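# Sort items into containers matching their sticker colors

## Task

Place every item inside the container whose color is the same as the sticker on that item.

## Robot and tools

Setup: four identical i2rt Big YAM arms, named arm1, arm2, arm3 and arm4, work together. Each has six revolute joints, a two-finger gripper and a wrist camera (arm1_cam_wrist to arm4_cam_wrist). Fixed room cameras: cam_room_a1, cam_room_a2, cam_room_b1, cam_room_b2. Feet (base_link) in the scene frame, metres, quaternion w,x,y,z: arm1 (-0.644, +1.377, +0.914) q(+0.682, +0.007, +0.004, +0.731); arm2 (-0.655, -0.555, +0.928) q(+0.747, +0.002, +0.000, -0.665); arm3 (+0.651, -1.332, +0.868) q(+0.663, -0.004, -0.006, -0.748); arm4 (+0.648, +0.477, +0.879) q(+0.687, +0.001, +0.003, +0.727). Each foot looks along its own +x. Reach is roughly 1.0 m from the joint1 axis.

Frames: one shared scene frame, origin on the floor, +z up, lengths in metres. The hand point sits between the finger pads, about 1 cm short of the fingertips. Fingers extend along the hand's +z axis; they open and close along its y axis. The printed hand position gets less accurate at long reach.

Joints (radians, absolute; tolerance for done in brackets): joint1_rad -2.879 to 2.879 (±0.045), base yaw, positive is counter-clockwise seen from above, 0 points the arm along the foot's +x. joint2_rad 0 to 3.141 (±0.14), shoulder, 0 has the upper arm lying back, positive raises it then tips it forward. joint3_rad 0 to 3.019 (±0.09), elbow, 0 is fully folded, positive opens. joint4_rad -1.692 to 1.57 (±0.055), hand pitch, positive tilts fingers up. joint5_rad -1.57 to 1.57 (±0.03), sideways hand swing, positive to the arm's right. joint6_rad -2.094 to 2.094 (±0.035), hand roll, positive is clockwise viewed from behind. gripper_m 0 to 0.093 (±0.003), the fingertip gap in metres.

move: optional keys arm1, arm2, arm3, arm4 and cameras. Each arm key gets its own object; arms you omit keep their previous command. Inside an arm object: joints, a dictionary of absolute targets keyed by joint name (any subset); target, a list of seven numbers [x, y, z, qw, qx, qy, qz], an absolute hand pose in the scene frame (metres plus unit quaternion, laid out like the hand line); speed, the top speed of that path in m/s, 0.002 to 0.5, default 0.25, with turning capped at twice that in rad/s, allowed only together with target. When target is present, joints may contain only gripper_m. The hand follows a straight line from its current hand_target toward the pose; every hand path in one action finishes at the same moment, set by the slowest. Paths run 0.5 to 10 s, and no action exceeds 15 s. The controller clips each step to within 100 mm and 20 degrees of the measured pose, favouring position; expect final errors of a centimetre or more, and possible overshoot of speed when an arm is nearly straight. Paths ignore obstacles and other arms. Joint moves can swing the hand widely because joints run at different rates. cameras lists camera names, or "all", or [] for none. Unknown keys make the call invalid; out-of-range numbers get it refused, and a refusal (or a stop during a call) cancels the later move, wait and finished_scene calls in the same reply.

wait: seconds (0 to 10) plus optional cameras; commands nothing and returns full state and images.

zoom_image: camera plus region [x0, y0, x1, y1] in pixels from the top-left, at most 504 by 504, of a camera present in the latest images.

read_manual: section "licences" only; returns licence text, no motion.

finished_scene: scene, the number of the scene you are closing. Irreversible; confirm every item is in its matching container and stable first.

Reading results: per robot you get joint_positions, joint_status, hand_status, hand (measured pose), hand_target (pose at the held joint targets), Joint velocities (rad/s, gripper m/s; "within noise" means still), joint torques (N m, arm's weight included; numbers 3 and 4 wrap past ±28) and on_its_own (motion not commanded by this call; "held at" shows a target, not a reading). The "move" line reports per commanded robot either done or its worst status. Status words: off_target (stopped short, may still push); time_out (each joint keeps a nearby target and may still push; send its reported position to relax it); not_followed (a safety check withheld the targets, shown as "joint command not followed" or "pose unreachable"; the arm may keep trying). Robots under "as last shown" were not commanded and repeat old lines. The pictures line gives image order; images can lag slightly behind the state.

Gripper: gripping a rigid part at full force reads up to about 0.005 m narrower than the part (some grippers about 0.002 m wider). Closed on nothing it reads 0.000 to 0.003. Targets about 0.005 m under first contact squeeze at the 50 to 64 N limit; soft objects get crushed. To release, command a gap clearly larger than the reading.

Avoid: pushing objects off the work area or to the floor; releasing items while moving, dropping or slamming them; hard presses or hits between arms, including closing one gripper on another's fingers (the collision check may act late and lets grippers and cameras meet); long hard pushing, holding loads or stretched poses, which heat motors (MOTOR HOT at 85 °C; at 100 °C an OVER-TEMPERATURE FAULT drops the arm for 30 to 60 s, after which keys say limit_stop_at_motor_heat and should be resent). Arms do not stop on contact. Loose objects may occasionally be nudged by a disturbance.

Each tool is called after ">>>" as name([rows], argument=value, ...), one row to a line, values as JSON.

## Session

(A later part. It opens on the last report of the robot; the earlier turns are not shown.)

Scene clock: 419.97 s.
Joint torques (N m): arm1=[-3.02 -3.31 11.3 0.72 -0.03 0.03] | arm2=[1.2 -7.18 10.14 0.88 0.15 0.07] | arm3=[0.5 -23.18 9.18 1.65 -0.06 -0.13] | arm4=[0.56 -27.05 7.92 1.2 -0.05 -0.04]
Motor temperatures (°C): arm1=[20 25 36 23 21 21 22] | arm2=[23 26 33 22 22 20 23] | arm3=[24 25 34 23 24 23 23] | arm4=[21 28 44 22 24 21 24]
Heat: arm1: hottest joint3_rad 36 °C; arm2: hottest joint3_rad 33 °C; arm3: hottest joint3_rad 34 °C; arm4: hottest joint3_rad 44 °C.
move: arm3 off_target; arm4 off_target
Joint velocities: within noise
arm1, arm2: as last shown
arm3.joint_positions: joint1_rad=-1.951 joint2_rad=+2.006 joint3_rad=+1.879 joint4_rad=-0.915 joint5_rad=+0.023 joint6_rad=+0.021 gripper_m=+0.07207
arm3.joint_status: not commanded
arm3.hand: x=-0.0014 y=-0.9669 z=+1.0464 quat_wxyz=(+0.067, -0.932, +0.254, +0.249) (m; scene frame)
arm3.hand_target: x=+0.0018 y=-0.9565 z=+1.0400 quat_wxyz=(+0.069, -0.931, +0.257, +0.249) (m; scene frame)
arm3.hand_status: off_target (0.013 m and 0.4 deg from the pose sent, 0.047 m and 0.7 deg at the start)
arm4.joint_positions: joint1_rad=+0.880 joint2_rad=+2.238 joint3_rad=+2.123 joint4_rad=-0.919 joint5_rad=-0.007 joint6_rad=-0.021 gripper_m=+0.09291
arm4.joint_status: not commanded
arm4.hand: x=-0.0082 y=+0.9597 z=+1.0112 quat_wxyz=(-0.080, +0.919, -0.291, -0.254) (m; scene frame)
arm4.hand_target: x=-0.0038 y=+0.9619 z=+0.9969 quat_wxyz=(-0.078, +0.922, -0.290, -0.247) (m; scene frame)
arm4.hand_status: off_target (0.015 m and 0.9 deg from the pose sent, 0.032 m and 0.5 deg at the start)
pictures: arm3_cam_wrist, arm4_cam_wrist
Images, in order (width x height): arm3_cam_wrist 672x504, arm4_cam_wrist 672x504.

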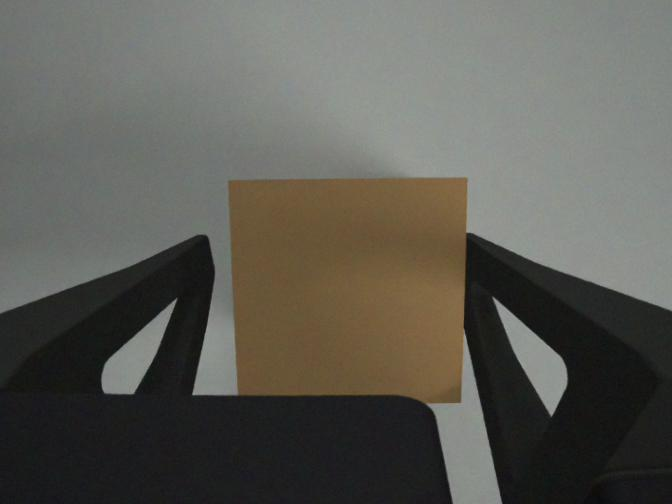

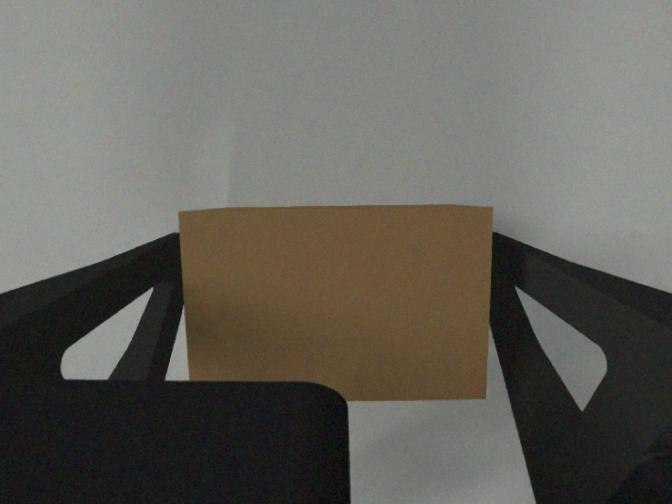

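>>> move(arm4={"joints": {"gripper_m": 0.059}}, arm3={"joints": {"gripper_m": 0.042}}, cameras=["arm3_cam_wrist", "arm4_cam_wrist"])

Scene clock: 427.40 s.
Joint torques (N m): arm1=[-2.84 -2.84 11.32 0.65 -0.06 0.05] | arm2=[0.97 -7.12 10.1 0.88 0.15 0.07] | arm3=[0.44 -23.24 9.21 1.59 -0.04 -0.12] | arm4=[1.2 -26.75 7.94 1.05 -0.03 -0.02]
Motor temperatures (°C): arm1=[20 25 36 23 21 21 22] | arm2=[23 26 33 22 22 20 23] | arm3=[24 25 34 23 24 23 23] | arm4=[21 29 43 22 24 21 24]
Heat: arm1: hottest joint3_rad 36 °C; arm2: hottest joint3_rad 33 °C; arm3: hottest joint3_rad 34 °C; arm4: hottest joint3_rad 43 °C.
move: arm3 off_target; arm4 off_target
Joint velocities: within noise
arm1, arm2: as last shown
arm3.joint_positions: joint1_rad=-1.951 joint2_rad=+2.006 joint3_rad=+1.879 joint4_rad=-0.915 joint5_rad=+0.023 joint6_rad=+0.020 gripper_m=+0.05292
arm3.joint_status: gripper_m off_target (ended at +0.05295, target +0.04200)
arm3.hand: x=-0.0014 y=-0.9667 z=+1.0465 quat_wxyz=(+0.067, -0.932, +0.253, +0.249) (m; scene frame)
arm3.hand_target: x=+0.0017 y=-0.9566 z=+1.0400 quat_wxyz=(+0.069, -0.931, +0.257, +0.249) (m; scene frame)
arm3.hand_status: not commanded
arm4.joint_positions: joint1_rad=+0.874 joint2_rad=+2.238 joint3_rad=+2.122 joint4_rad=-0.918 joint5_rad=-0.007 joint6_rad=-0.022 gripper_m=+0.06926
arm4.joint_status: gripper_m off_target (ended at +0.06929, target +0.05900)
arm4.hand: x=-0.0055 y=+0.9638 z=+1.0113 quat_wxyz=(-0.081, +0.918, -0.293, -0.254) (m; scene frame)
arm4.hand_target: x=-0.0040 y=+0.9618 z=+0.9970 quat_wxyz=(-0.078, +0.921, -0.290, -0.247) (m; scene frame)
arm4.hand_status: not commanded
pictures: arm3_cam_wrist, arm4_cam_wrist
Images, in order (width x height): arm3_cam_wrist 672x504, arm4_cam_wrist 672x504.

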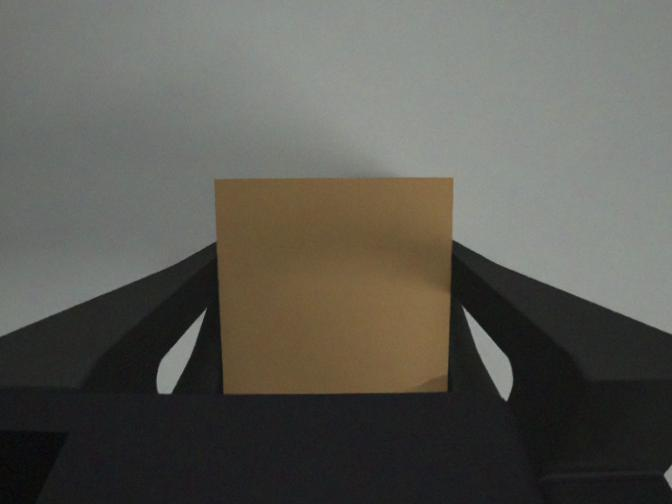

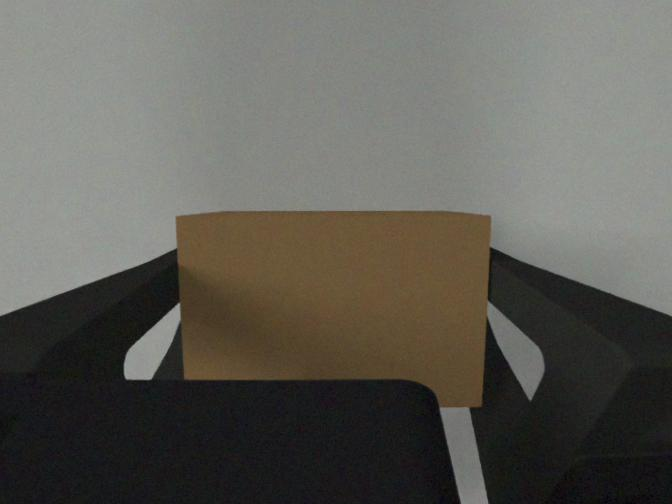

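>>> move(arm4={"target": [-0.004, 0.962, 1.085, 0.0776, -0.9215, 0.2897, 0.2469], "speed": 0.06}, arm3={"target": [0.0015, -0.9565, 1.105, 0.0687, -0.9312, 0.2565, 0.2495], "speed": 0.06}, cameras=["arm3_cam_wrist", "arm4_cam_wrist"])

Scene clock: 432.97 s.
Joint torques (N m): arm1=[-2.37 -2.9 11.36 0.81 -0.03 0.09] | arm2=[1.2 -7.06 10.11 0.9 0.15 0.07] | arm3=[0.56 -25.05 14.53 0.61 0.02 -0.1] | arm4=[1.03 -28.4 13.11 0.29 -0.04 0.01]
Motor temperatures (°C): arm1=[20 24 36 23 21 21 22] | arm2=[23 26 33 22 22 20 23] | arm3=[24 25 34 23 24 23 23] | arm4=[21 30 43 22 24 21 25]
Heat: arm1: hottest joint3_rad 36 °C; arm2: hottest joint3_rad 33 °C; arm3: hottest joint3_rad 34 °C; arm4: hottest joint3_rad 43 °C.
move: arm3 off_target; arm4 off_target
Joint velocities: within noise
arm1, arm2: as last shown
arm3.joint_positions: joint1_rad=-1.951 joint2_rad=+2.006 joint3_rad=+1.954 joint4_rad=-1.052 joint5_rad=+0.023 joint6_rad=+0.020 gripper_m=+0.05292
arm3.joint_status: not commanded
arm3.hand: x=+0.0081 y=-0.9716 z=+1.0681 quat_wxyz=(+0.060, -0.940, +0.255, +0.220) (m; scene frame)
arm3.hand_target: x=+0.0034 y=-0.9575 z=+1.1051 quat_wxyz=(+0.069, -0.931, +0.256, +0.250) (m; scene frame)
arm3.hand_status: off_target (0.040 m and 3.7 deg from the pose sent, 0.059 m and 0.5 deg at the start)
arm4.joint_positions: joint1_rad=+0.874 joint2_rad=+2.234 joint3_rad=+2.252 joint4_rad=-1.115 joint5_rad=-0.007 joint6_rad=-0.025 gripper_m=+0.06926
arm4.joint_status: not commanded
arm4.hand: x=+0.0045 y=+0.9566 z=+1.0557 quat_wxyz=(-0.071, +0.926, -0.294, -0.225) (m; scene frame)
arm4.hand_target: x=-0.0029 y=+0.9610 z=+1.0851 quat_wxyz=(-0.078, +0.921, -0.290, -0.247) (m; scene frame)
arm4.hand_status: off_target (0.031 m and 2.7 deg from the pose sent, 0.074 m and 1.0 deg at the start)
pictures: arm3_cam_wrist, arm4_cam_wrist
Images, in order (width x height): arm3_cam_wrist 672x504, arm4_cam_wrist 672x504.

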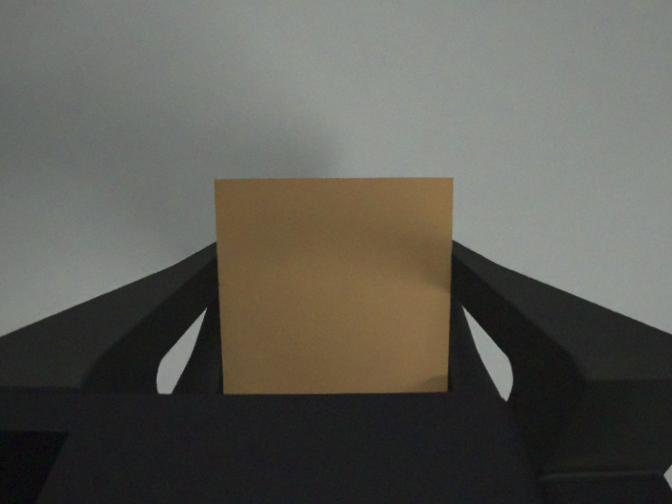

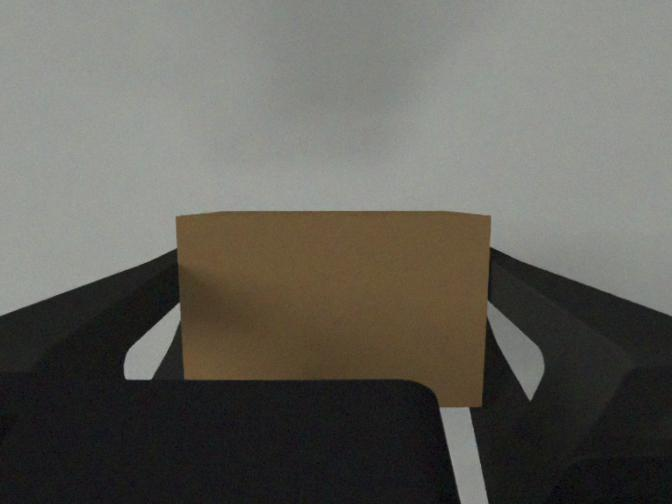

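>>> move(arm4={"target": [0.28, 0.765, 1.115, 0.0776, -0.9215, 0.2897, 0.2469], "speed": 0.12}, arm3={"target": [0.295, -1.13, 1.125, 0.0687, -0.9312, 0.2565, 0.2495], "speed": 0.12}, cameras=["arm3_cam_wrist", "arm4_cam_wrist", "cam_room_a1"])

Scene clock: 442.27 s.
Joint torques (N m): arm1=[-2.61 -2.78 11.45 0.85 -0.07 0.06] | arm2=[1.08 -7.12 10.1 0.94 0.15 0.08] | arm3=[1.9 -8.64 9.5 0.83 0.14 0.02] | arm4=[0.26 -11.69 9.16 0.42 -0.05 -0.11]
Motor temperatures (°C): arm1=[20 24 36 23 21 21 22] | arm2=[23 26 33 22 22 20 23] | arm3=[24 26 34 23 24 23 24] | arm4=[21 30 43 22 24 21 25]
Heat: arm1: hottest joint3_rad 36 °C; arm2: hottest joint3_rad 33 °C; arm3: hottest joint3_rad 34 °C; arm4: hottest joint3_rad 43 °C.
move: arm3 done; arm4 done
Joint velocities: within noise
arm1: as last shown
arm2.joint_positions: joint1_rad=+0.920 joint2_rad=+1.031 joint3_rad=+0.822 joint4_rad=-1.043 joint5_rad=+0.002 joint6_rad=+0.005 gripper_m=+0.07193
arm2.joint_status: not commanded
arm2.hand: x=-0.3663 y=-0.7277 z=+1.1058 quat_wxyz=(-0.154, -0.263, -0.952, +0.041) (m; scene frame)
arm2.hand_target: x=-0.3714 y=-0.7241 z=+1.1001 quat_wxyz=(-0.143, -0.263, -0.954, +0.039) (m; scene frame)
arm2.hand_status: not commanded
arm3.joint_positions: joint1_rad=-1.951 joint2_rad=+1.080 joint3_rad=+1.017 joint4_rad=-0.974 joint5_rad=+0.029 joint6_rad=+0.025 gripper_m=+0.05292
arm3.joint_status: not commanded
arm3.hand: x=+0.2943 y=-1.1265 z=+1.1251 quat_wxyz=(+0.070, -0.931, +0.256, +0.251) (m; scene frame)
arm3.hand_target: x=+0.2950 y=-1.1300 z=+1.1250 quat_wxyz=(+0.069, -0.931, +0.256, +0.250) (m; scene frame)
arm3.hand_status: done (0.004 m and 0.2 deg from the pose sent, 0.333 m and 3.7 deg at the start)
arm4.joint_positions: joint1_rad=+0.853 joint2_rad=+1.262 joint3_rad=+1.084 joint4_rad=-0.874 joint5_rad=-0.021 joint6_rad=-0.041 gripper_m=+0.06926
arm4.joint_status: not commanded
arm4.hand: x=+0.2765 y=+0.7638 z=+1.1108 quat_wxyz=(-0.076, +0.921, -0.293, -0.246) (m; scene frame)
arm4.hand_target: x=+0.2799 y=+0.7650 z=+1.1150 quat_wxyz=(-0.078, +0.921, -0.290, -0.247) (m; scene frame)
arm4.hand_status: done (0.006 m and 0.4 deg from the pose sent, 0.341 m and 2.8 deg at the start)
pictures: arm3_cam_wrist, arm4_cam_wrist, cam_room_a1
Images, in order (width x height): arm3_cam_wrist 672x504, arm4_cam_wrist 672x504, cam_room_a1 672x504.

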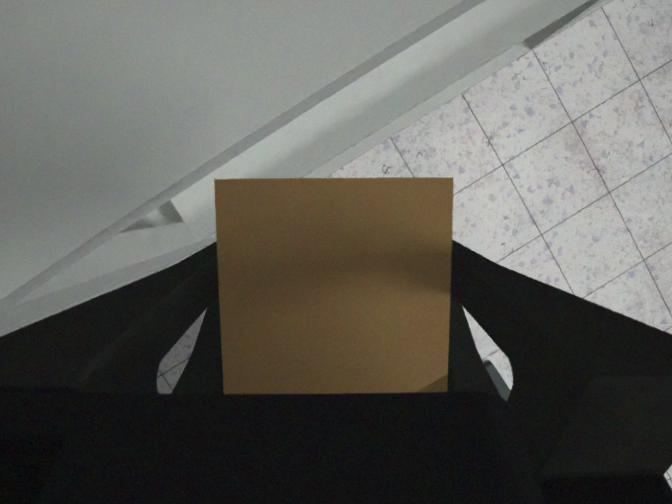

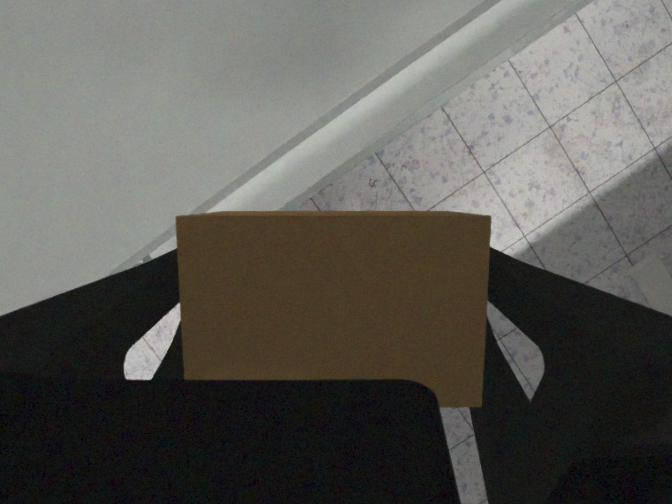

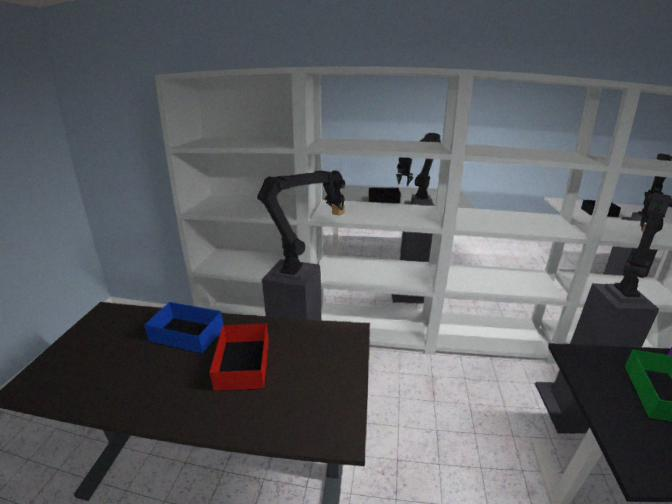

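>>> move(arm4={"joints": {"joint2_rad": 1.0, "joint3_rad": 1.2, "joint4_rad": -1.15, "joint5_rad": 0, "joint6_rad": 0}}, arm3={"joints": {"joint2_rad": 0.95, "joint3_rad": 1.2, "joint4_rad": -1.15, "joint5_rad": 0, "joint6_rad": 0}}, cameras=[])

>>> move(arm4={"joints": {"joint1_rad": -1.165}}, arm3={"joints": {"joint1_rad": 1.01}}, cameras=["arm3_cam_wrist", "arm4_cam_wrist"])

Scene clock: 451.47 s.
Joint torques (N m): arm1=[-2.49 -2.67 11.37 0.57 -0.06 0.08] | arm2=[0.97 -7.18 10.1 0.9 0.16 0.08] | arm3=[1.85 -5.36 12.37 0.99 -0.09 -0.12] | arm4=[0.21 -6.12 11.3 0.62 0.23 0.15]
Motor temperatures (°C): arm1=[20 24 36 23 21 21 22] | arm2=[23 26 33 22 22 20 23] | arm3=[24 26 34 23 24 23 24] | arm4=[21 29 43 22 24 21 26]
Heat: arm1: hottest joint3_rad 36 °C; arm2: hottest joint3_rad 33 °C; arm3: hottest joint3_rad 34 °C; arm4: hottest joint3_rad 43 °C.
move: arm3 done; arm4 done
Joint velocities: within noise
arm1, arm2: as last shown
arm3.joint_positions: joint1_rad=-1.951 joint2_rad=+0.945 joint3_rad=+1.169 joint4_rad=-1.145 joint5_rad=+0.003 joint6_rad=+0.008 gripper_m=+0.05292
arm3.joint_status: all done
arm3.hand: x=+0.3211 y=-1.1450 z=+1.2308 quat_wxyz=(+0.073, -0.918, +0.241, +0.307) (m; scene frame)
arm3.hand_target: x=+0.3163 y=-1.1460 z=+1.2445 quat_wxyz=(+0.074, -0.916, +0.233, +0.317) (m; scene frame)
arm3.hand_status: not commanded
arm4.joint_positions: joint1_rad=+0.853 joint2_rad=+0.993 joint3_rad=+1.170 joint4_rad=-1.139 joint5_rad=-0.004 joint6_rad=-0.014 gripper_m=+0.06926
arm4.joint_status: all done
arm4.hand: x=+0.3429 y=+0.7170 z=+1.2300 quat_wxyz=(-0.095, +0.904, -0.304, -0.285) (m; scene frame)
arm4.hand_target: x=+0.3425 y=+0.7218 z=+1.2414 quat_wxyz=(-0.098, +0.899, -0.313, -0.290) (m; scene frame)
arm4.hand_status: not commanded
pictures: none
No camera images: "cameras" was empty.

Scene clock: 453.80 s.
Joint torques (N m): arm1=[-2.67 -2.9 11.32 0.58 -0.03 0] | arm2=[1.03 -7.18 10.11 0.9 0.14 0.08] | arm3=[1.79 -6.77 12.37 1.03 0.14 -0.11] | arm4=[0.73 -6.65 11.48 0.54 0.07 0.14]
Motor temperatures (°C): arm1=[20 24 36 23 21 21 22] | arm2=[23 26 33 22 22 20 23] | arm3=[24 26 34 23 24 23 24] | arm4=[21 28 43 22 24 21 26]
Heat: arm1: hottest joint3_rad 36 °C; arm2: hottest joint3_rad 33 °C; arm3: hottest joint3_rad 34 °C; arm4: hottest joint3_rad 43 °C.
move: arm3 done; arm4 done
Joint velocities: within noise
arm1, arm2: as last shown
arm3.joint_positions: joint1_rad=+1.003 joint2_rad=+0.961 joint3_rad=+1.169 joint4_rad=-1.145 joint5_rad=-0.003 joint6_rad=+0.006 gripper_m=+0.05291
arm3.joint_status: all done
arm3.hand: x=+0.9439 y=-1.5683 z=+1.2314 quat_wxyz=(-0.296, -0.321, -0.893, +0.109) (m; scene frame)
arm3.hand_target: x=+0.9452 y=-1.5659 z=+1.2511 quat_wxyz=(-0.313, -0.313, -0.889, +0.116) (m; scene frame)
arm3.hand_status: not commanded
arm4.joint_positions: joint1_rad=-1.166 joint2_rad=+0.999 joint3_rad=+1.170 joint4_rad=-1.139 joint5_rad=+0.001 joint6_rad=-0.012 gripper_m=+0.06929
arm4.joint_status: all done
arm4.hand: x=+0.9988 y=+0.6516 z=+1.2248 quat_wxyz=(-0.287, +0.224, -0.929, -0.065) (m; scene frame)
arm4.hand_target: x=+1.0004 y=+0.6529 z=+1.2385 quat_wxyz=(-0.295, +0.219, -0.928, -0.069) (m; scene frame)
arm4.hand_status: not commanded
pictures: arm3_cam_wrist, arm4_cam_wrist
Images, in order (width x height): arm3_cam_wrist 672x504, arm4_cam_wrist 672x504.

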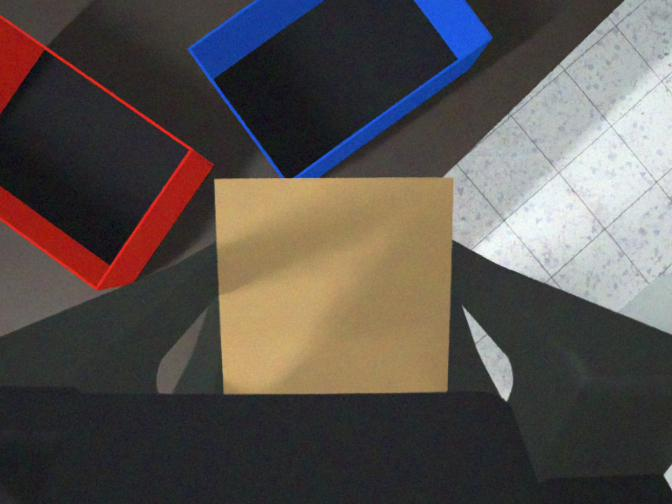

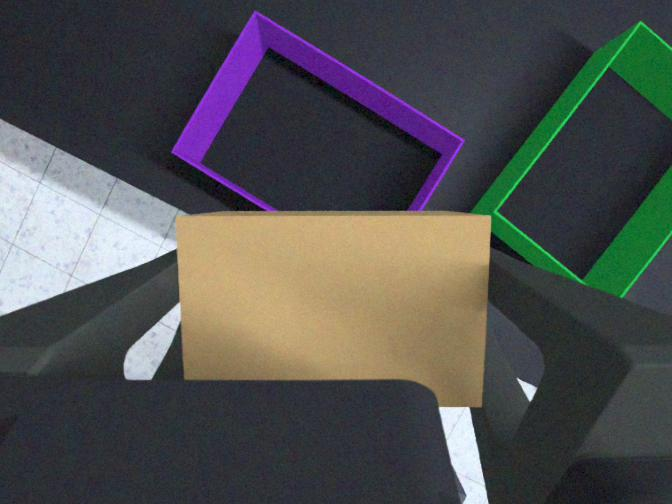

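>>> move(arm4={"target": [1.09, 0.705, 1.04, 0.2586, 0.0371, 0.9652, -0.0099], "speed": 0.15}, arm3={"target": [1.139, -1.727, 1.04, 0.2587, 0.0329, 0.9653, -0.0088], "speed": 0.15}, cameras=["arm3_cam_wrist", "arm4_cam_wrist"])

Scene clock: 463.80 s.
Joint torques (N m): arm1=[-2.08 -2.73 11.43 0.65 -0.02 0.03] | arm2=[1.03 -7.12 10.11 0.91 0.15 0.07] | arm3=[0.15 -18.84 13.68 0.38 -0.38 -0.13] | arm4=[1.14 -12.45 9.4 1.25 0.47 0.2]
Motor temperatures (°C): arm1=[20 24 36 23 21 21 22] | arm2=[23 26 33 22 22 20 23] | arm3=[24 25 34 23 24 23 24] | arm4=[21 27 42 22 24 21 26]
Heat: arm1: hottest joint3_rad 36 °C; arm2: hottest joint3_rad 33 °C; arm3: hottest joint3_rad 34 °C; arm4: hottest joint3_rad 42 °C.
move: arm3 off_target; arm4 off_target
Joint velocities: within noise
arm1, arm2: as last shown
arm3.joint_positions: joint1_rad=+0.933 joint2_rad=+1.773 joint3_rad=+1.441 joint4_rad=-0.883 joint5_rad=-0.334 joint6_rad=-0.624 gripper_m=+0.05291
arm3.joint_status: not commanded
arm3.hand: x=+1.1304 y=-1.7072 z=+1.0150 quat_wxyz=(-0.240, -0.034, -0.970, -0.008) (m; scene frame)
arm3.hand_target: x=+1.1376 y=-1.7261 z=+1.0401 quat_wxyz=(-0.259, -0.033, -0.965, +0.009) (m; scene frame)
arm3.hand_status: off_target (0.033 m and 3.0 deg from the pose sent, 0.316 m and 36.4 deg at the start)
arm4.joint_positions: joint1_rad=-1.053 joint2_rad=+1.422 joint3_rad=+1.054 joint4_rad=-0.791 joint5_rad=+0.307 joint6_rad=+0.577 gripper_m=+0.06929
arm4.joint_status: not commanded
arm4.hand: x=+1.0836 y=+0.6972 z=+1.0361 quat_wxyz=(-0.249, -0.032, -0.968, +0.017) (m; scene frame)
arm4.hand_target: x=+1.0897 y=+0.7048 z=+1.0401 quat_wxyz=(-0.258, -0.037, -0.965, +0.010) (m; scene frame)
arm4.hand_status: off_target (0.011 m and 1.6 deg from the pose sent, 0.213 m and 31.7 deg at the start)
pictures: arm3_cam_wrist, arm4_cam_wrist
Images, in order (width x height): arm3_cam_wrist 672x504, arm4_cam_wrist 672x504.

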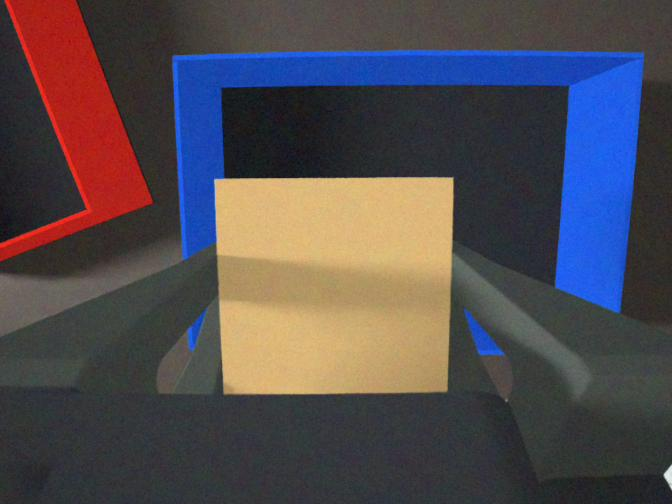

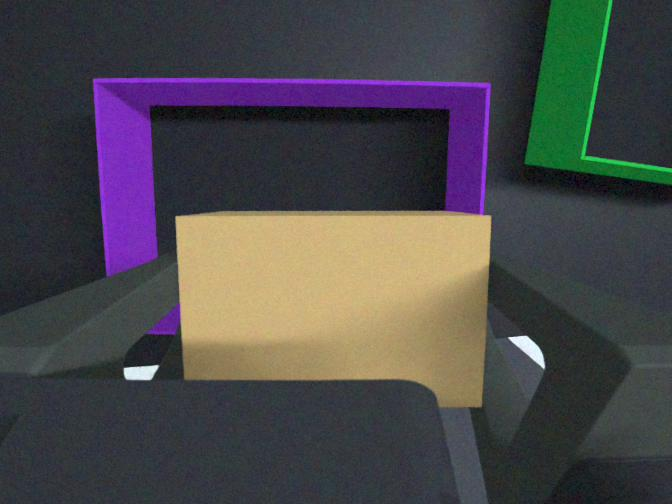

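>>> move(arm4={"target": [1.099, 0.734, 0.94, 0.2586, 0.0371, 0.9652, -0.0099], "speed": 0.12}, arm3={"target": [1.142, -1.768, 0.96, 0.2587, 0.0329, 0.9653, -0.0088], "speed": 0.12}, cameras=["arm3_cam_wrist", "arm4_cam_wrist"])

Scene clock: 482.50 s.
Joint torques (N m): arm1=[-2.73 -2.78 11.34 0.65 -0.09 0.07] | arm2=[1.03 -7.18 10.14 0.9 0.16 0.07] | arm3=[0.21 -19.96 12.89 1.26 -0.4 -0.13] | arm4=[1.73 -14.27 7.49 1.21 0.47 0.15]
Motor temperatures (°C): arm1=[20 24 36 23 21 21 21] | arm2=[23 26 33 22 22 20 23] | arm3=[24 25 36 23 24 23 24] | arm4=[21 26 40 22 24 21 26]
Heat: arm1: hottest joint3_rad 36 °C; arm2: hottest joint3_rad 33 °C; arm3: hottest joint3_rad 36 °C; arm4: hottest joint3_rad 40 °C.
move: arm3 off_target; arm4 done
Joint velocities: within noise
arm1.joint_positions: joint1_rad=-2.247 joint2_rad=+0.980 joint3_rad=+0.816 joint4_rad=-1.056 joint5_rad=-0.007 joint6_rad=-0.007 gripper_m=+0.08997
arm1.joint_status: not commanded
arm1.hand: x=-0.3706 y=+1.1899 z=+1.0987 quat_wxyz=(-0.159, -0.291, -0.942, +0.050) (m; scene frame)
arm1.hand_target: x=-0.3730 y=+1.1880 z=+1.1000 quat_wxyz=(-0.157, -0.296, -0.941, +0.050) (m; scene frame)
arm1.hand_status: not commanded
arm2: as last shown
arm3.joint_positions: joint1_rad=+0.886 joint2_rad=+1.916 joint3_rad=+1.442 joint4_rad=-0.767 joint5_rad=-0.352 joint6_rad=-0.668 gripper_m=+0.05291
arm3.joint_status: not commanded
arm3.hand: x=+1.1294 y=-1.7444 z=+0.9404 quat_wxyz=(-0.236, -0.037, -0.971, -0.013) (m; scene frame)
arm3.hand_target: x=+1.1406 y=-1.7668 z=+0.9607 quat_wxyz=(-0.259, -0.033, -0.965, +0.009) (m; scene frame)
arm3.hand_status: off_target (0.033 m and 3.7 deg from the pose sent, 0.083 m and 3.0 deg at the start)
arm4.joint_positions: joint1_rad=-1.008 joint2_rad=+1.612 joint3_rad=+0.992 joint4_rad=-0.537 joint5_rad=+0.324 joint6_rad=+0.618 gripper_m=+0.06929
arm4.joint_status: not commanded
arm4.hand: x=+1.0967 y=+0.7292 z=+0.9432 quat_wxyz=(-0.254, -0.032, -0.966, +0.013) (m; scene frame)
arm4.hand_target: x=+1.0989 y=+0.7340 z=+0.9400 quat_wxyz=(-0.258, -0.037, -0.965, +0.010) (m; scene frame)
arm4.hand_status: done (0.006 m and 0.8 deg from the pose sent, 0.104 m and 1.6 deg at the start)
pictures: arm3_cam_wrist, arm4_cam_wrist
Images, in order (width x height): arm3_cam_wrist 672x504, arm4_cam_wrist 672x504.

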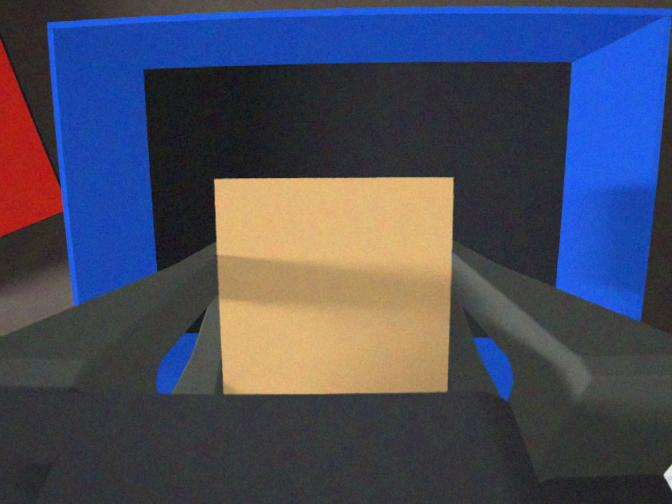

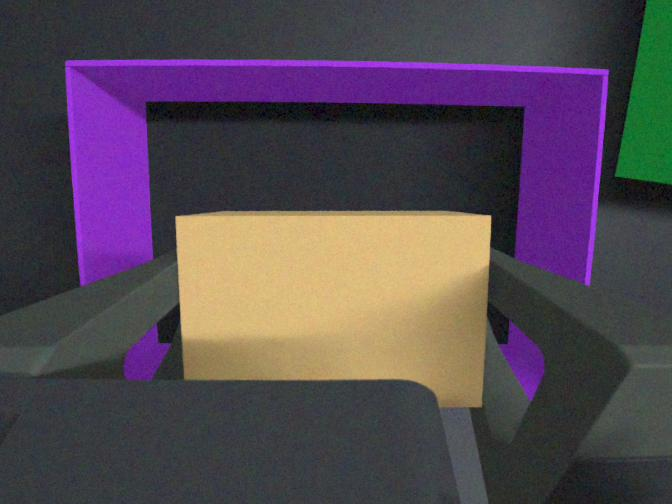

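>>> move(arm4={"target": [1.097, 0.734, 0.79, 0.2586, 0.0371, 0.9652, -0.0099], "speed": 0.1}, arm3={"target": [1.147, -1.779, 0.845, 0.2587, 0.0329, 0.9653, -0.0088], "speed": 0.1}, cameras=["arm3_cam_wrist", "arm4_cam_wrist"])

Scene clock: 497.20 s.
Joint torques (N m): arm1=[-1.9 -2.84 11.29 0.76 -0.01 0] | arm2=[1.08 -7.18 10.1 0.88 0.15 0.07] | arm3=[0.03 -21.42 8.18 1.4 -0.39 -0.13] | arm4=[1.26 -15.74 4.88 1.22 0.45 0.19]
Motor temperatures (°C): arm1=[20 24 36 23 21 21 21] | arm2=[23 26 33 22 22 20 23] | arm3=[24 26 37 23 24 23 24] | arm4=[21 26 38 22 25 21 26]
Heat: arm1: hottest joint3_rad 36 °C; arm2: hottest joint3_rad 33 °C; arm3: hottest joint3_rad 37 °C; arm4: hottest joint3_rad 38 °C.
move: arm3 off_target; arm4 done
Joint velocities: within noise
arm1, arm2: as last shown
arm3.joint_positions: joint1_rad=+0.884 joint2_rad=+2.096 joint3_rad=+1.442 joint4_rad=-0.541 joint5_rad=-0.354 joint6_rad=-0.673 gripper_m=+0.05291
arm3.joint_status: not commanded
arm3.hand: x=+1.1500 y=-1.7679 z=+0.8468 quat_wxyz=(-0.253, -0.030, -0.967, +0.003) (m; scene frame)
arm3.hand_target: x=+1.1468 y=-1.7787 z=+0.8450 quat_wxyz=(-0.259, -0.033, -0.965, +0.009) (m; scene frame)
arm3.hand_status: off_target (0.012 m and 1.0 deg from the pose sent, 0.103 m and 3.6 deg at the start)
arm4.joint_positions: joint1_rad=-1.008 joint2_rad=+1.929 joint3_rad=+0.909 joint4_rad=-0.133 joint5_rad=+0.326 joint6_rad=+0.621 gripper_m=+0.06929
arm4.joint_status: not commanded
arm4.hand: x=+1.0984 y=+0.7307 z=+0.7957 quat_wxyz=(-0.257, -0.034, -0.966, +0.012) (m; scene frame)
arm4.hand_target: x=+1.0969 y=+0.7339 z=+0.7901 quat_wxyz=(-0.258, -0.037, -0.965, +0.010) (m; scene frame)
arm4.hand_status: done (0.007 m and 0.5 deg from the pose sent, 0.153 m and 0.8 deg at the start)
pictures: arm3_cam_wrist, arm4_cam_wrist
Images, in order (width x height): arm3_cam_wrist 672x504, arm4_cam_wrist 672x504.

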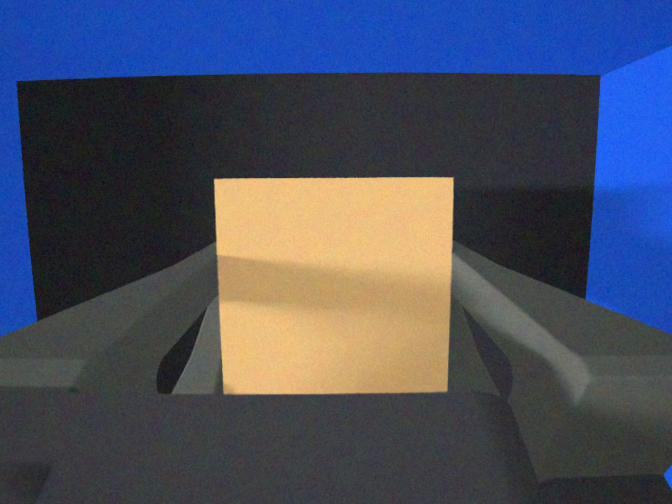

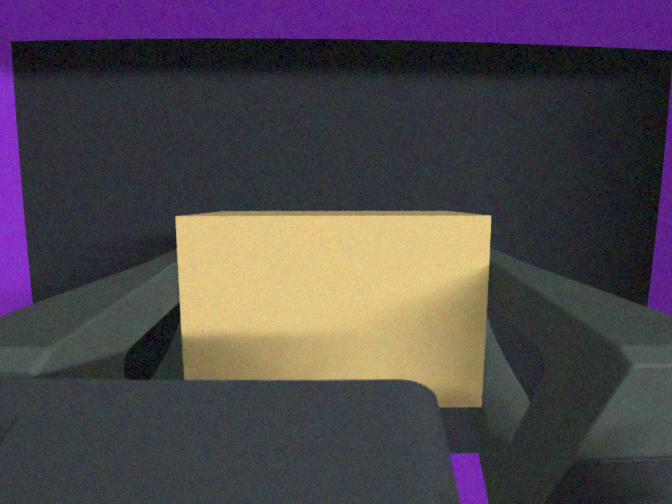

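>>> move(arm4={"target": [1.097, 0.734, 0.76, 0.2586, 0.0371, 0.9652, -0.0099], "speed": 0.05}, arm3={"target": [1.142, -1.774, 0.798, 0.2587, 0.0329, 0.9653, -0.0088], "speed": 0.05}, cameras=["arm3_cam_wrist", "arm4_cam_wrist"])

Scene clock: 512.73 s.
Joint torques (N m): arm1=[-2.55 -2.84 11.18 0.69 -0.09 0.06] | arm2=[1.08 -7.06 10.09 0.94 0.14 0.08] | arm3=[0.21 -21.07 6.83 1.37 -0.38 -0.13] | arm4=[0.97 -15.5 4.62 1.16 0.48 0.18]
Motor temperatures (°C): arm1=[20 24 36 23 21 21 21] | arm2=[23 25 33 22 22 20 23] | arm3=[24 26 35 23 24 23 25] | arm4=[21 26 37 22 25 21 26]
Heat: arm1: hottest joint3_rad 36 °C; arm2: hottest joint3_rad 33 °C; arm3: hottest joint3_rad 35 °C; arm4: hottest joint3_rad 37 °C.
move: arm3 off_target; arm4 done
Joint velocities: within noise
arm1, arm2: as last shown
arm3.joint_positions: joint1_rad=+0.884 joint2_rad=+2.157 joint3_rad=+1.413 joint4_rad=-0.437 joint5_rad=-0.354 joint6_rad=-0.673 gripper_m=+0.05291
arm3.joint_status: not commanded
arm3.hand: x=+1.1491 y=-1.7675 z=+0.8066 quat_wxyz=(-0.258, -0.029, -0.966, +0.008) (m; scene frame)
arm3.hand_target: x=+1.1421 y=-1.7738 z=+0.7983 quat_wxyz=(-0.259, -0.033, -0.965, +0.009) (m; scene frame)
arm3.hand_status: off_target (0.013 m and 0.5 deg from the pose sent, 0.050 m and 1.0 deg at the start)
arm4.joint_positions: joint1_rad=-1.008 joint2_rad=+1.999 joint3_rad=+0.909 joint4_rad=-0.060 joint5_rad=+0.326 joint6_rad=+0.622 gripper_m=+0.06929
arm4.joint_status: not commanded
arm4.hand: x=+1.0983 y=+0.7306 z=+0.7680 quat_wxyz=(-0.258, -0.034, -0.966, +0.011) (m; scene frame)
arm4.hand_target: x=+1.0968 y=+0.7339 z=+0.7602 quat_wxyz=(-0.258, -0.037, -0.965, +0.010) (m; scene frame)
arm4.hand_status: done (0.009 m and 0.4 deg from the pose sent, 0.036 m and 0.5 deg at the start)
pictures: arm3_cam_wrist, arm4_cam_wrist
Images, in order (width x height): arm3_cam_wrist 672x504, arm4_cam_wrist 672x504.

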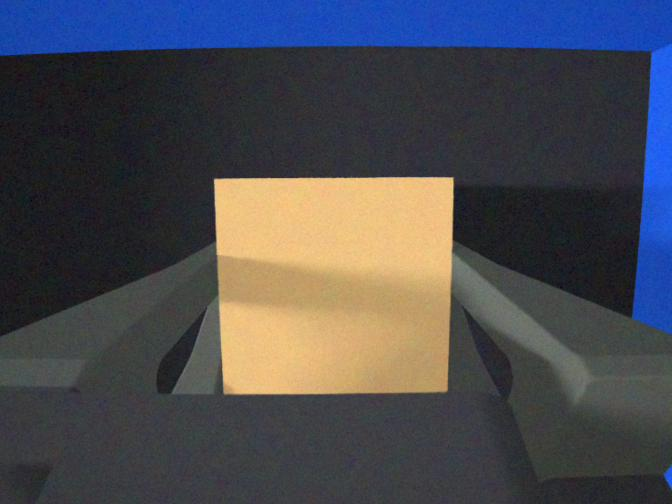

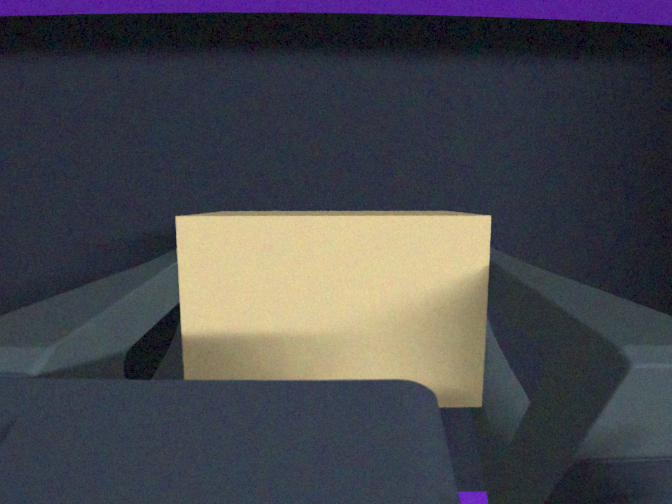

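>>> move(arm4={"target": [1.097, 0.734, 0.745, 0.2586, 0.0371, 0.9652, -0.0099], "speed": 0.03}, arm3={"target": [1.142, -1.774, 0.781, 0.2587, 0.0329, 0.9653, -0.0088], "speed": 0.03}, cameras=["arm3_cam_wrist", "arm4_cam_wrist"])

>>> move(arm4={"target": [1.097, 0.734, 0.735, 0.2586, 0.0371, 0.9652, -0.0099], "speed": 0.03}, arm3={"target": [1.142, -1.774, 0.771, 0.2587, 0.0329, 0.9653, -0.0088], "speed": 0.03}, cameras=["arm3_cam_wrist", "arm4_cam_wrist"])

Scene clock: 519.47 s.
Joint torques (N m): arm1=[-2.37 -3.08 11.18 0.59 -0.03 0.02] | arm2=[1.03 -7.18 10.14 0.91 0.15 0.07] | arm3=[0.03 -21.42 6.56 1.4 -0.39 -0.12] | arm4=[1.32 -15.27 4.59 1.25 0.49 0.18]
Motor temperatures (°C): arm1=[20 24 36 23 21 21 21] | arm2=[23 25 33 22 22 20 23] | arm3=[24 26 34 23 24 23 25] | arm4=[21 26 36 22 25 21 26]
Heat: arm1: hottest joint3_rad 36 °C; arm2: hottest joint3_rad 33 °C; arm3: hottest joint3_rad 34 °C; arm4: hottest joint3_rad 36 °C.
move: arm3 off_target; arm4 done
Joint velocities: within noise
arm1, arm2: as last shown
arm3.joint_positions: joint1_rad=+0.884 joint2_rad=+2.188 joint3_rad=+1.413 joint4_rad=-0.405 joint5_rad=-0.354 joint6_rad=-0.673 gripper_m=+0.05291
arm3.joint_status: not commanded
arm3.hand: x=+1.1495 y=-1.7681 z=+0.7897 quat_wxyz=(-0.259, -0.029, -0.965, +0.008) (m; scene frame)
arm3.hand_target: x=+1.1421 y=-1.7738 z=+0.7812 quat_wxyz=(-0.259, -0.033, -0.965, +0.009) (m; scene frame)
arm3.hand_status: off_target (0.013 m and 0.5 deg from the pose sent, 0.027 m and 0.4 deg at the start)
arm4.joint_positions: joint1_rad=-1.008 joint2_rad=+2.039 joint3_rad=+0.909 joint4_rad=-0.025 joint5_rad=+0.326 joint6_rad=+0.622 gripper_m=+0.06929
arm4.joint_status: not commanded
arm4.hand: x=+1.0965 y=+0.7293 z=+0.7519 quat_wxyz=(-0.256, -0.034, -0.966, +0.012) (m; scene frame)
arm4.hand_target: x=+1.0968 y=+0.7338 z=+0.7451 quat_wxyz=(-0.258, -0.037, -0.965, +0.010) (m; scene frame)
arm4.hand_status: done (0.008 m and 0.5 deg from the pose sent, 0.023 m and 0.4 deg at the start)
pictures: arm3_cam_wrist, arm4_cam_wrist
Images, in order (width x height): arm3_cam_wrist 672x504, arm4_cam_wrist 672x504.

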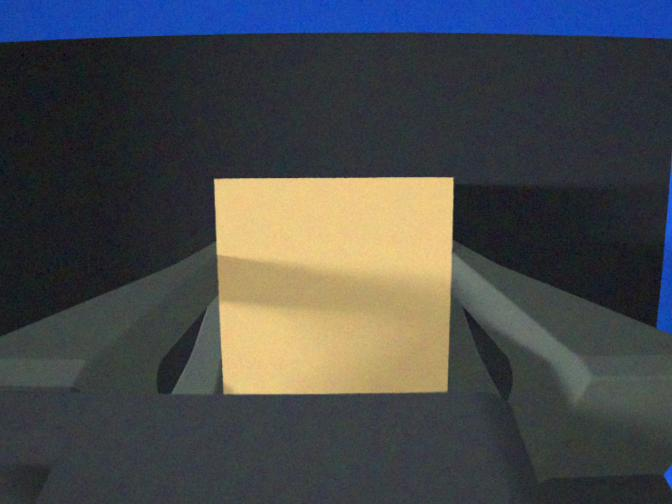

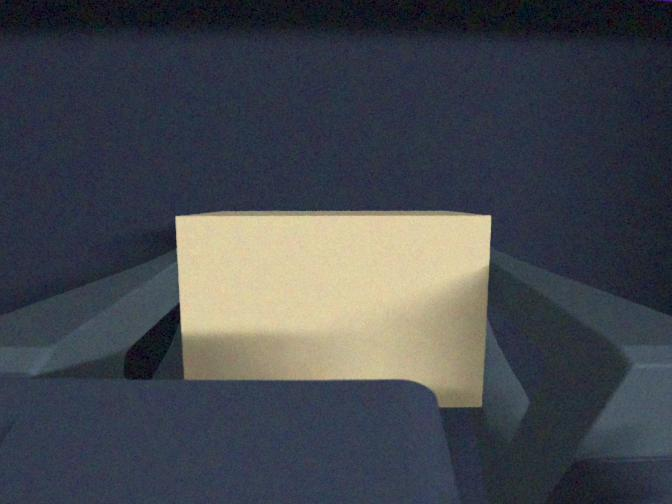

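Scene clock: 520.43 s.
Joint torques (N m): arm1=[-2.55 -3.08 11.43 0.58 -0.09 0.03] | arm2=[0.97 -7.18 10.11 0.88 0.15 0.07] | arm3=[0.21 -21.42 6.5 1.4 -0.39 -0.11] | arm4=[1.38 -16.09 4.67 1.31 0.49 0.15]
Motor temperatures (°C): arm1=[20 24 36 23 21 21 21] | arm2=[23 25 33 22 22 20 23] | arm3=[24 26 34 23 24 23 25] | arm4=[21 26 36 22 25 21 26]
Heat: arm1: hottest joint3_rad 36 °C; arm2: hottest joint3_rad 33 °C; arm3: hottest joint3_rad 34 °C; arm4: hottest joint3_rad 36 °C.
move: arm3 off_target; arm4 done
Joint velocities: within noise
arm1: as last shown
arm2.joint_positions: joint1_rad=+0.920 joint2_rad=+1.031 joint3_rad=+0.822 joint4_rad=-1.043 joint5_rad=+0.002 joint6_rad=+0.005 gripper_m=+0.07193
arm2.joint_status: not commanded
arm2.hand: x=-0.3663 y=-0.7277 z=+1.1058 quat_wxyz=(-0.154, -0.263, -0.952, +0.041) (m; scene frame)
arm2.hand_target: x=-0.3714 y=-0.7241 z=+1.1001 quat_wxyz=(-0.143, -0.263, -0.954, +0.039) (m; scene frame)
arm2.hand_status: not commanded
arm3.joint_positions: joint1_rad=+0.884 joint2_rad=+2.205 joint3_rad=+1.413 joint4_rad=-0.387 joint5_rad=-0.354 joint6_rad=-0.673 gripper_m=+0.05291
arm3.joint_status: not commanded
arm3.hand: x=+1.1495 y=-1.7683 z=+0.7802 quat_wxyz=(-0.259, -0.029, -0.965, +0.008) (m; scene frame)
arm3.hand_target: x=+1.1420 y=-1.7737 z=+0.7712 quat_wxyz=(-0.259, -0.033, -0.965, +0.009) (m; scene frame)
arm3.hand_status: off_target (0.013 m and 0.5 deg from the pose sent, 0.021 m and 0.4 deg at the start)
arm4.joint_positions: joint1_rad=-1.008 joint2_rad=+2.065 joint3_rad=+0.909 joint4_rad=-0.002 joint5_rad=+0.326 joint6_rad=+0.622 gripper_m=+0.06929
arm4.joint_status: not commanded
arm4.hand: x=+1.0949 y=+0.7282 z=+0.7412 quat_wxyz=(-0.255, -0.034, -0.966, +0.013) (m; scene frame)
arm4.hand_target: x=+1.0969 y=+0.7339 z=+0.7352 quat_wxyz=(-0.259, -0.037, -0.965, +0.010) (m; scene frame)
arm4.hand_status: done (0.009 m and 0.7 deg from the pose sent, 0.018 m and 0.5 deg at the start)
pictures: arm3_cam_wrist, arm4_cam_wrist
Images, in order (width x height): arm3_cam_wrist 672x504, arm4_cam_wrist 672x504.

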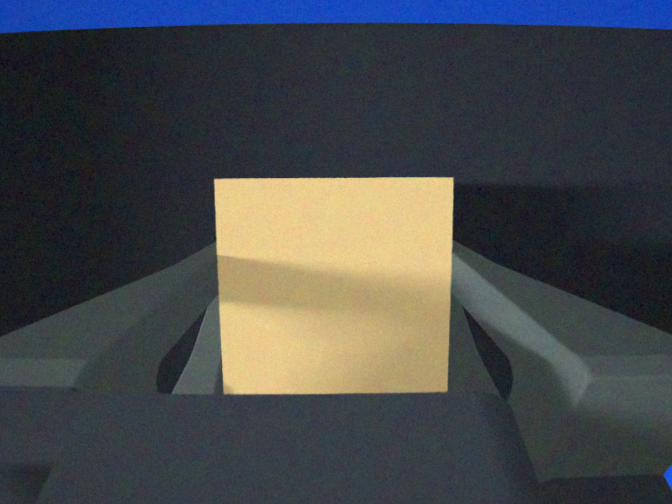

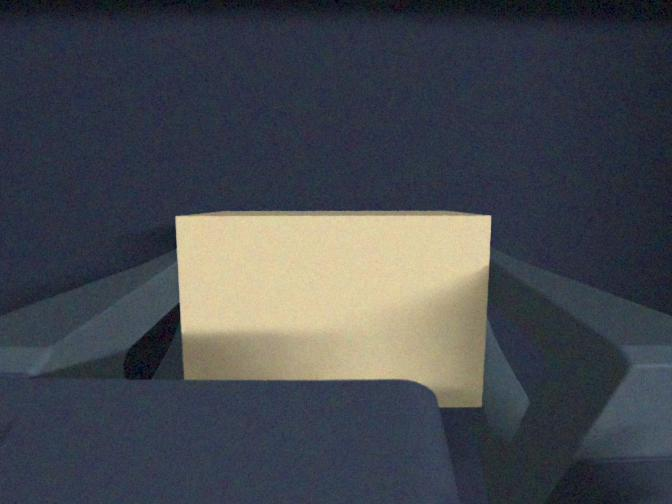

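>>> move(arm4={"target": [1.097, 0.734, 0.727, 0.2586, 0.0371, 0.9652, -0.0099], "speed": 0.03}, arm3={"target": [1.142, -1.774, 0.763, 0.2587, 0.0329, 0.9653, -0.0088], "speed": 0.03}, cameras=[])

>>> move(arm4={"target": [1.097, 0.734, 0.720, 0.2586, 0.0371, 0.9652, -0.0099], "speed": 0.03}, arm3={"target": [1.142, -1.774, 0.756, 0.2587, 0.0329, 0.9653, -0.0088], "speed": 0.03}, cameras=["arm3_cam_wrist", "arm4_cam_wrist"])

Scene clock: 526.13 s.
Joint torques (N m): arm1=[-3.25 -2.73 11.33 0.53 -0.07 0.05] | arm2=[1.03 -7.12 10.14 0.91 0.15 0.08] | arm3=[0.21 -20.95 6.46 1.37 -0.35 -0.11] | arm4=[1.14 -15.09 4.89 1.11 0.42 0.14]
Motor temperatures (°C): arm1=[20 24 36 23 21 21 21] | arm2=[23 25 33 22 22 20 23] | arm3=[24 26 33 23 24 23 25] | arm4=[21 26 36 22 25 21 26]
Heat: arm1: hottest joint3_rad 36 °C; arm2: hottest joint3_rad 33 °C; arm3: hottest joint3_rad 33 °C; arm4: hottest joint3_rad 36 °C.
move: arm3 off_target; arm4 off_target
Joint velocities: within noise
arm1, arm2: as last shown
arm3.joint_positions: joint1_rad=+0.884 joint2_rad=+2.216 joint3_rad=+1.413 joint4_rad=-0.372 joint5_rad=-0.355 joint6_rad=-0.673 gripper_m=+0.05291
arm3.joint_status: not commanded
arm3.hand: x=+1.1502 y=-1.7689 z=+0.7748 quat_wxyz=(-0.261, -0.028, -0.965, +0.010) (m; scene frame)
arm3.hand_target: x=+1.1420 y=-1.7736 z=+0.7633 quat_wxyz=(-0.259, -0.033, -0.965, +0.009) (m; scene frame)
arm3.hand_status: off_target (0.015 m and 0.6 deg from the pose sent, 0.019 m and 0.4 deg at the start)
arm4.joint_positions: joint1_rad=-1.007 joint2_rad=+2.076 joint3_rad=+0.909 joint4_rad=+0.017 joint5_rad=+0.327 joint6_rad=+0.624 gripper_m=+0.06929
arm4.joint_status: not commanded
arm4.hand: x=+1.0959 y=+0.7291 z=+0.7381 quat_wxyz=(-0.258, -0.035, -0.965, +0.011) (m; scene frame)
arm4.hand_target: x=+1.0966 y=+0.7338 z=+0.7273 quat_wxyz=(-0.259, -0.037, -0.965, +0.010) (m; scene frame)
arm4.hand_status: off_target (0.012 m and 0.2 deg from the pose sent, 0.015 m and 0.7 deg at the start)
pictures: none
No camera images: "cameras" was empty.

Scene clock: 527.10 s.
Joint torques (N m): arm1=[-2.61 -3.19 11.45 0.49 0 0.03] | arm2=[1.08 -7.12 10.13 0.88 0.15 0.07] | arm3=[0.21 -20.07 6.49 1.43 -0.36 -0.11] | arm4=[1.26 -13.98 5.07 1.07 0.32 0.15]
Motor temperatures (°C): arm1=[20 24 36 23 21 21 21] | arm2=[23 25 33 22 22 20 23] | arm3=[24 26 33 23 24 23 25] | arm4=[21 26 35 22 25 21 26]
Heat: arm1: hottest joint3_rad 36 °C; arm2: hottest joint3_rad 33 °C; arm3: hottest joint3_rad 33 °C; arm4: hottest joint3_rad 35 °C.
move: arm3 off_target; arm4 off_target
Joint velocities: within noise
arm1, arm2: as last shown
arm3.joint_positions: joint1_rad=+0.884 joint2_rad=+2.218 joint3_rad=+1.413 joint4_rad=-0.360 joint5_rad=-0.355 joint6_rad=-0.673 gripper_m=+0.05291
arm3.joint_status: not commanded
arm3.hand: x=+1.1516 y=-1.7703 z=+0.7744 quat_wxyz=(-0.264, -0.027, -0.964, +0.013) (m; scene frame)
arm3.hand_target: x=+1.1418 y=-1.7734 z=+0.7564 quat_wxyz=(-0.259, -0.033, -0.965, +0.009) (m; scene frame)
arm3.hand_status: off_target (0.021 m and 1.0 deg from the pose sent, 0.021 m and 0.6 deg at the start)
arm4.joint_positions: joint1_rad=-1.007 joint2_rad=+2.081 joint3_rad=+0.909 joint4_rad=+0.035 joint5_rad=+0.329 joint6_rad=+0.625 gripper_m=+0.06929
arm4.joint_status: not commanded
arm4.hand: x=+1.0981 y=+0.7301 z=+0.7373 quat_wxyz=(-0.264, -0.037, -0.964, +0.008) (m; scene frame)
arm4.hand_target: x=+1.0963 y=+0.7335 z=+0.7205 quat_wxyz=(-0.259, -0.037, -0.965, +0.010) (m; scene frame)
arm4.hand_status: off_target (0.018 m and 0.7 deg from the pose sent, 0.019 m and 0.2 deg at the start)
pictures: arm3_cam_wrist, arm4_cam_wrist
Images, in order (width x height): arm3_cam_wrist 672x504, arm4_cam_wrist 672x504.

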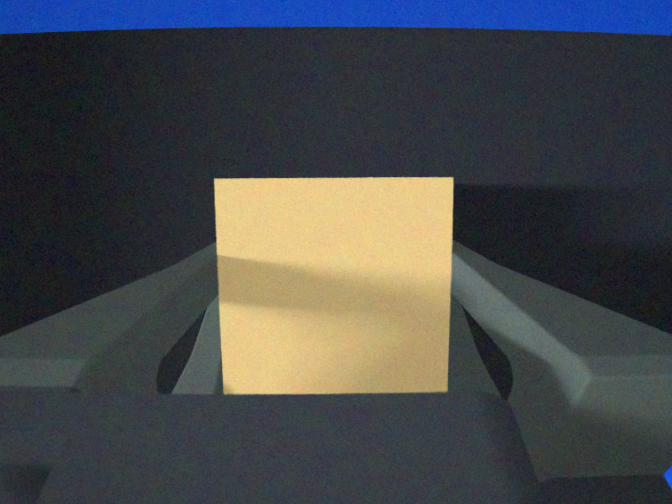

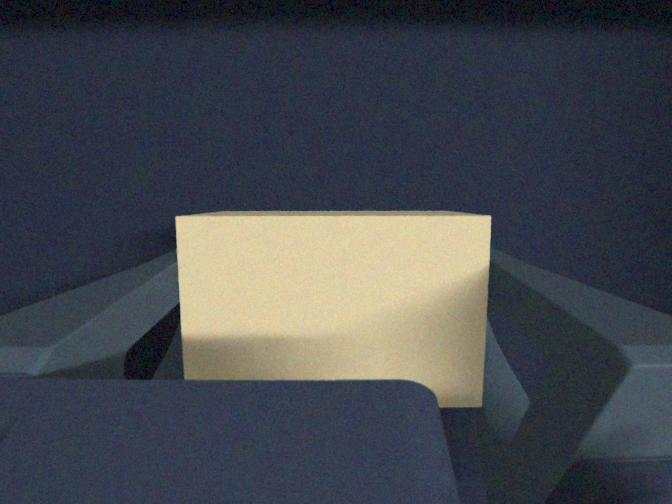

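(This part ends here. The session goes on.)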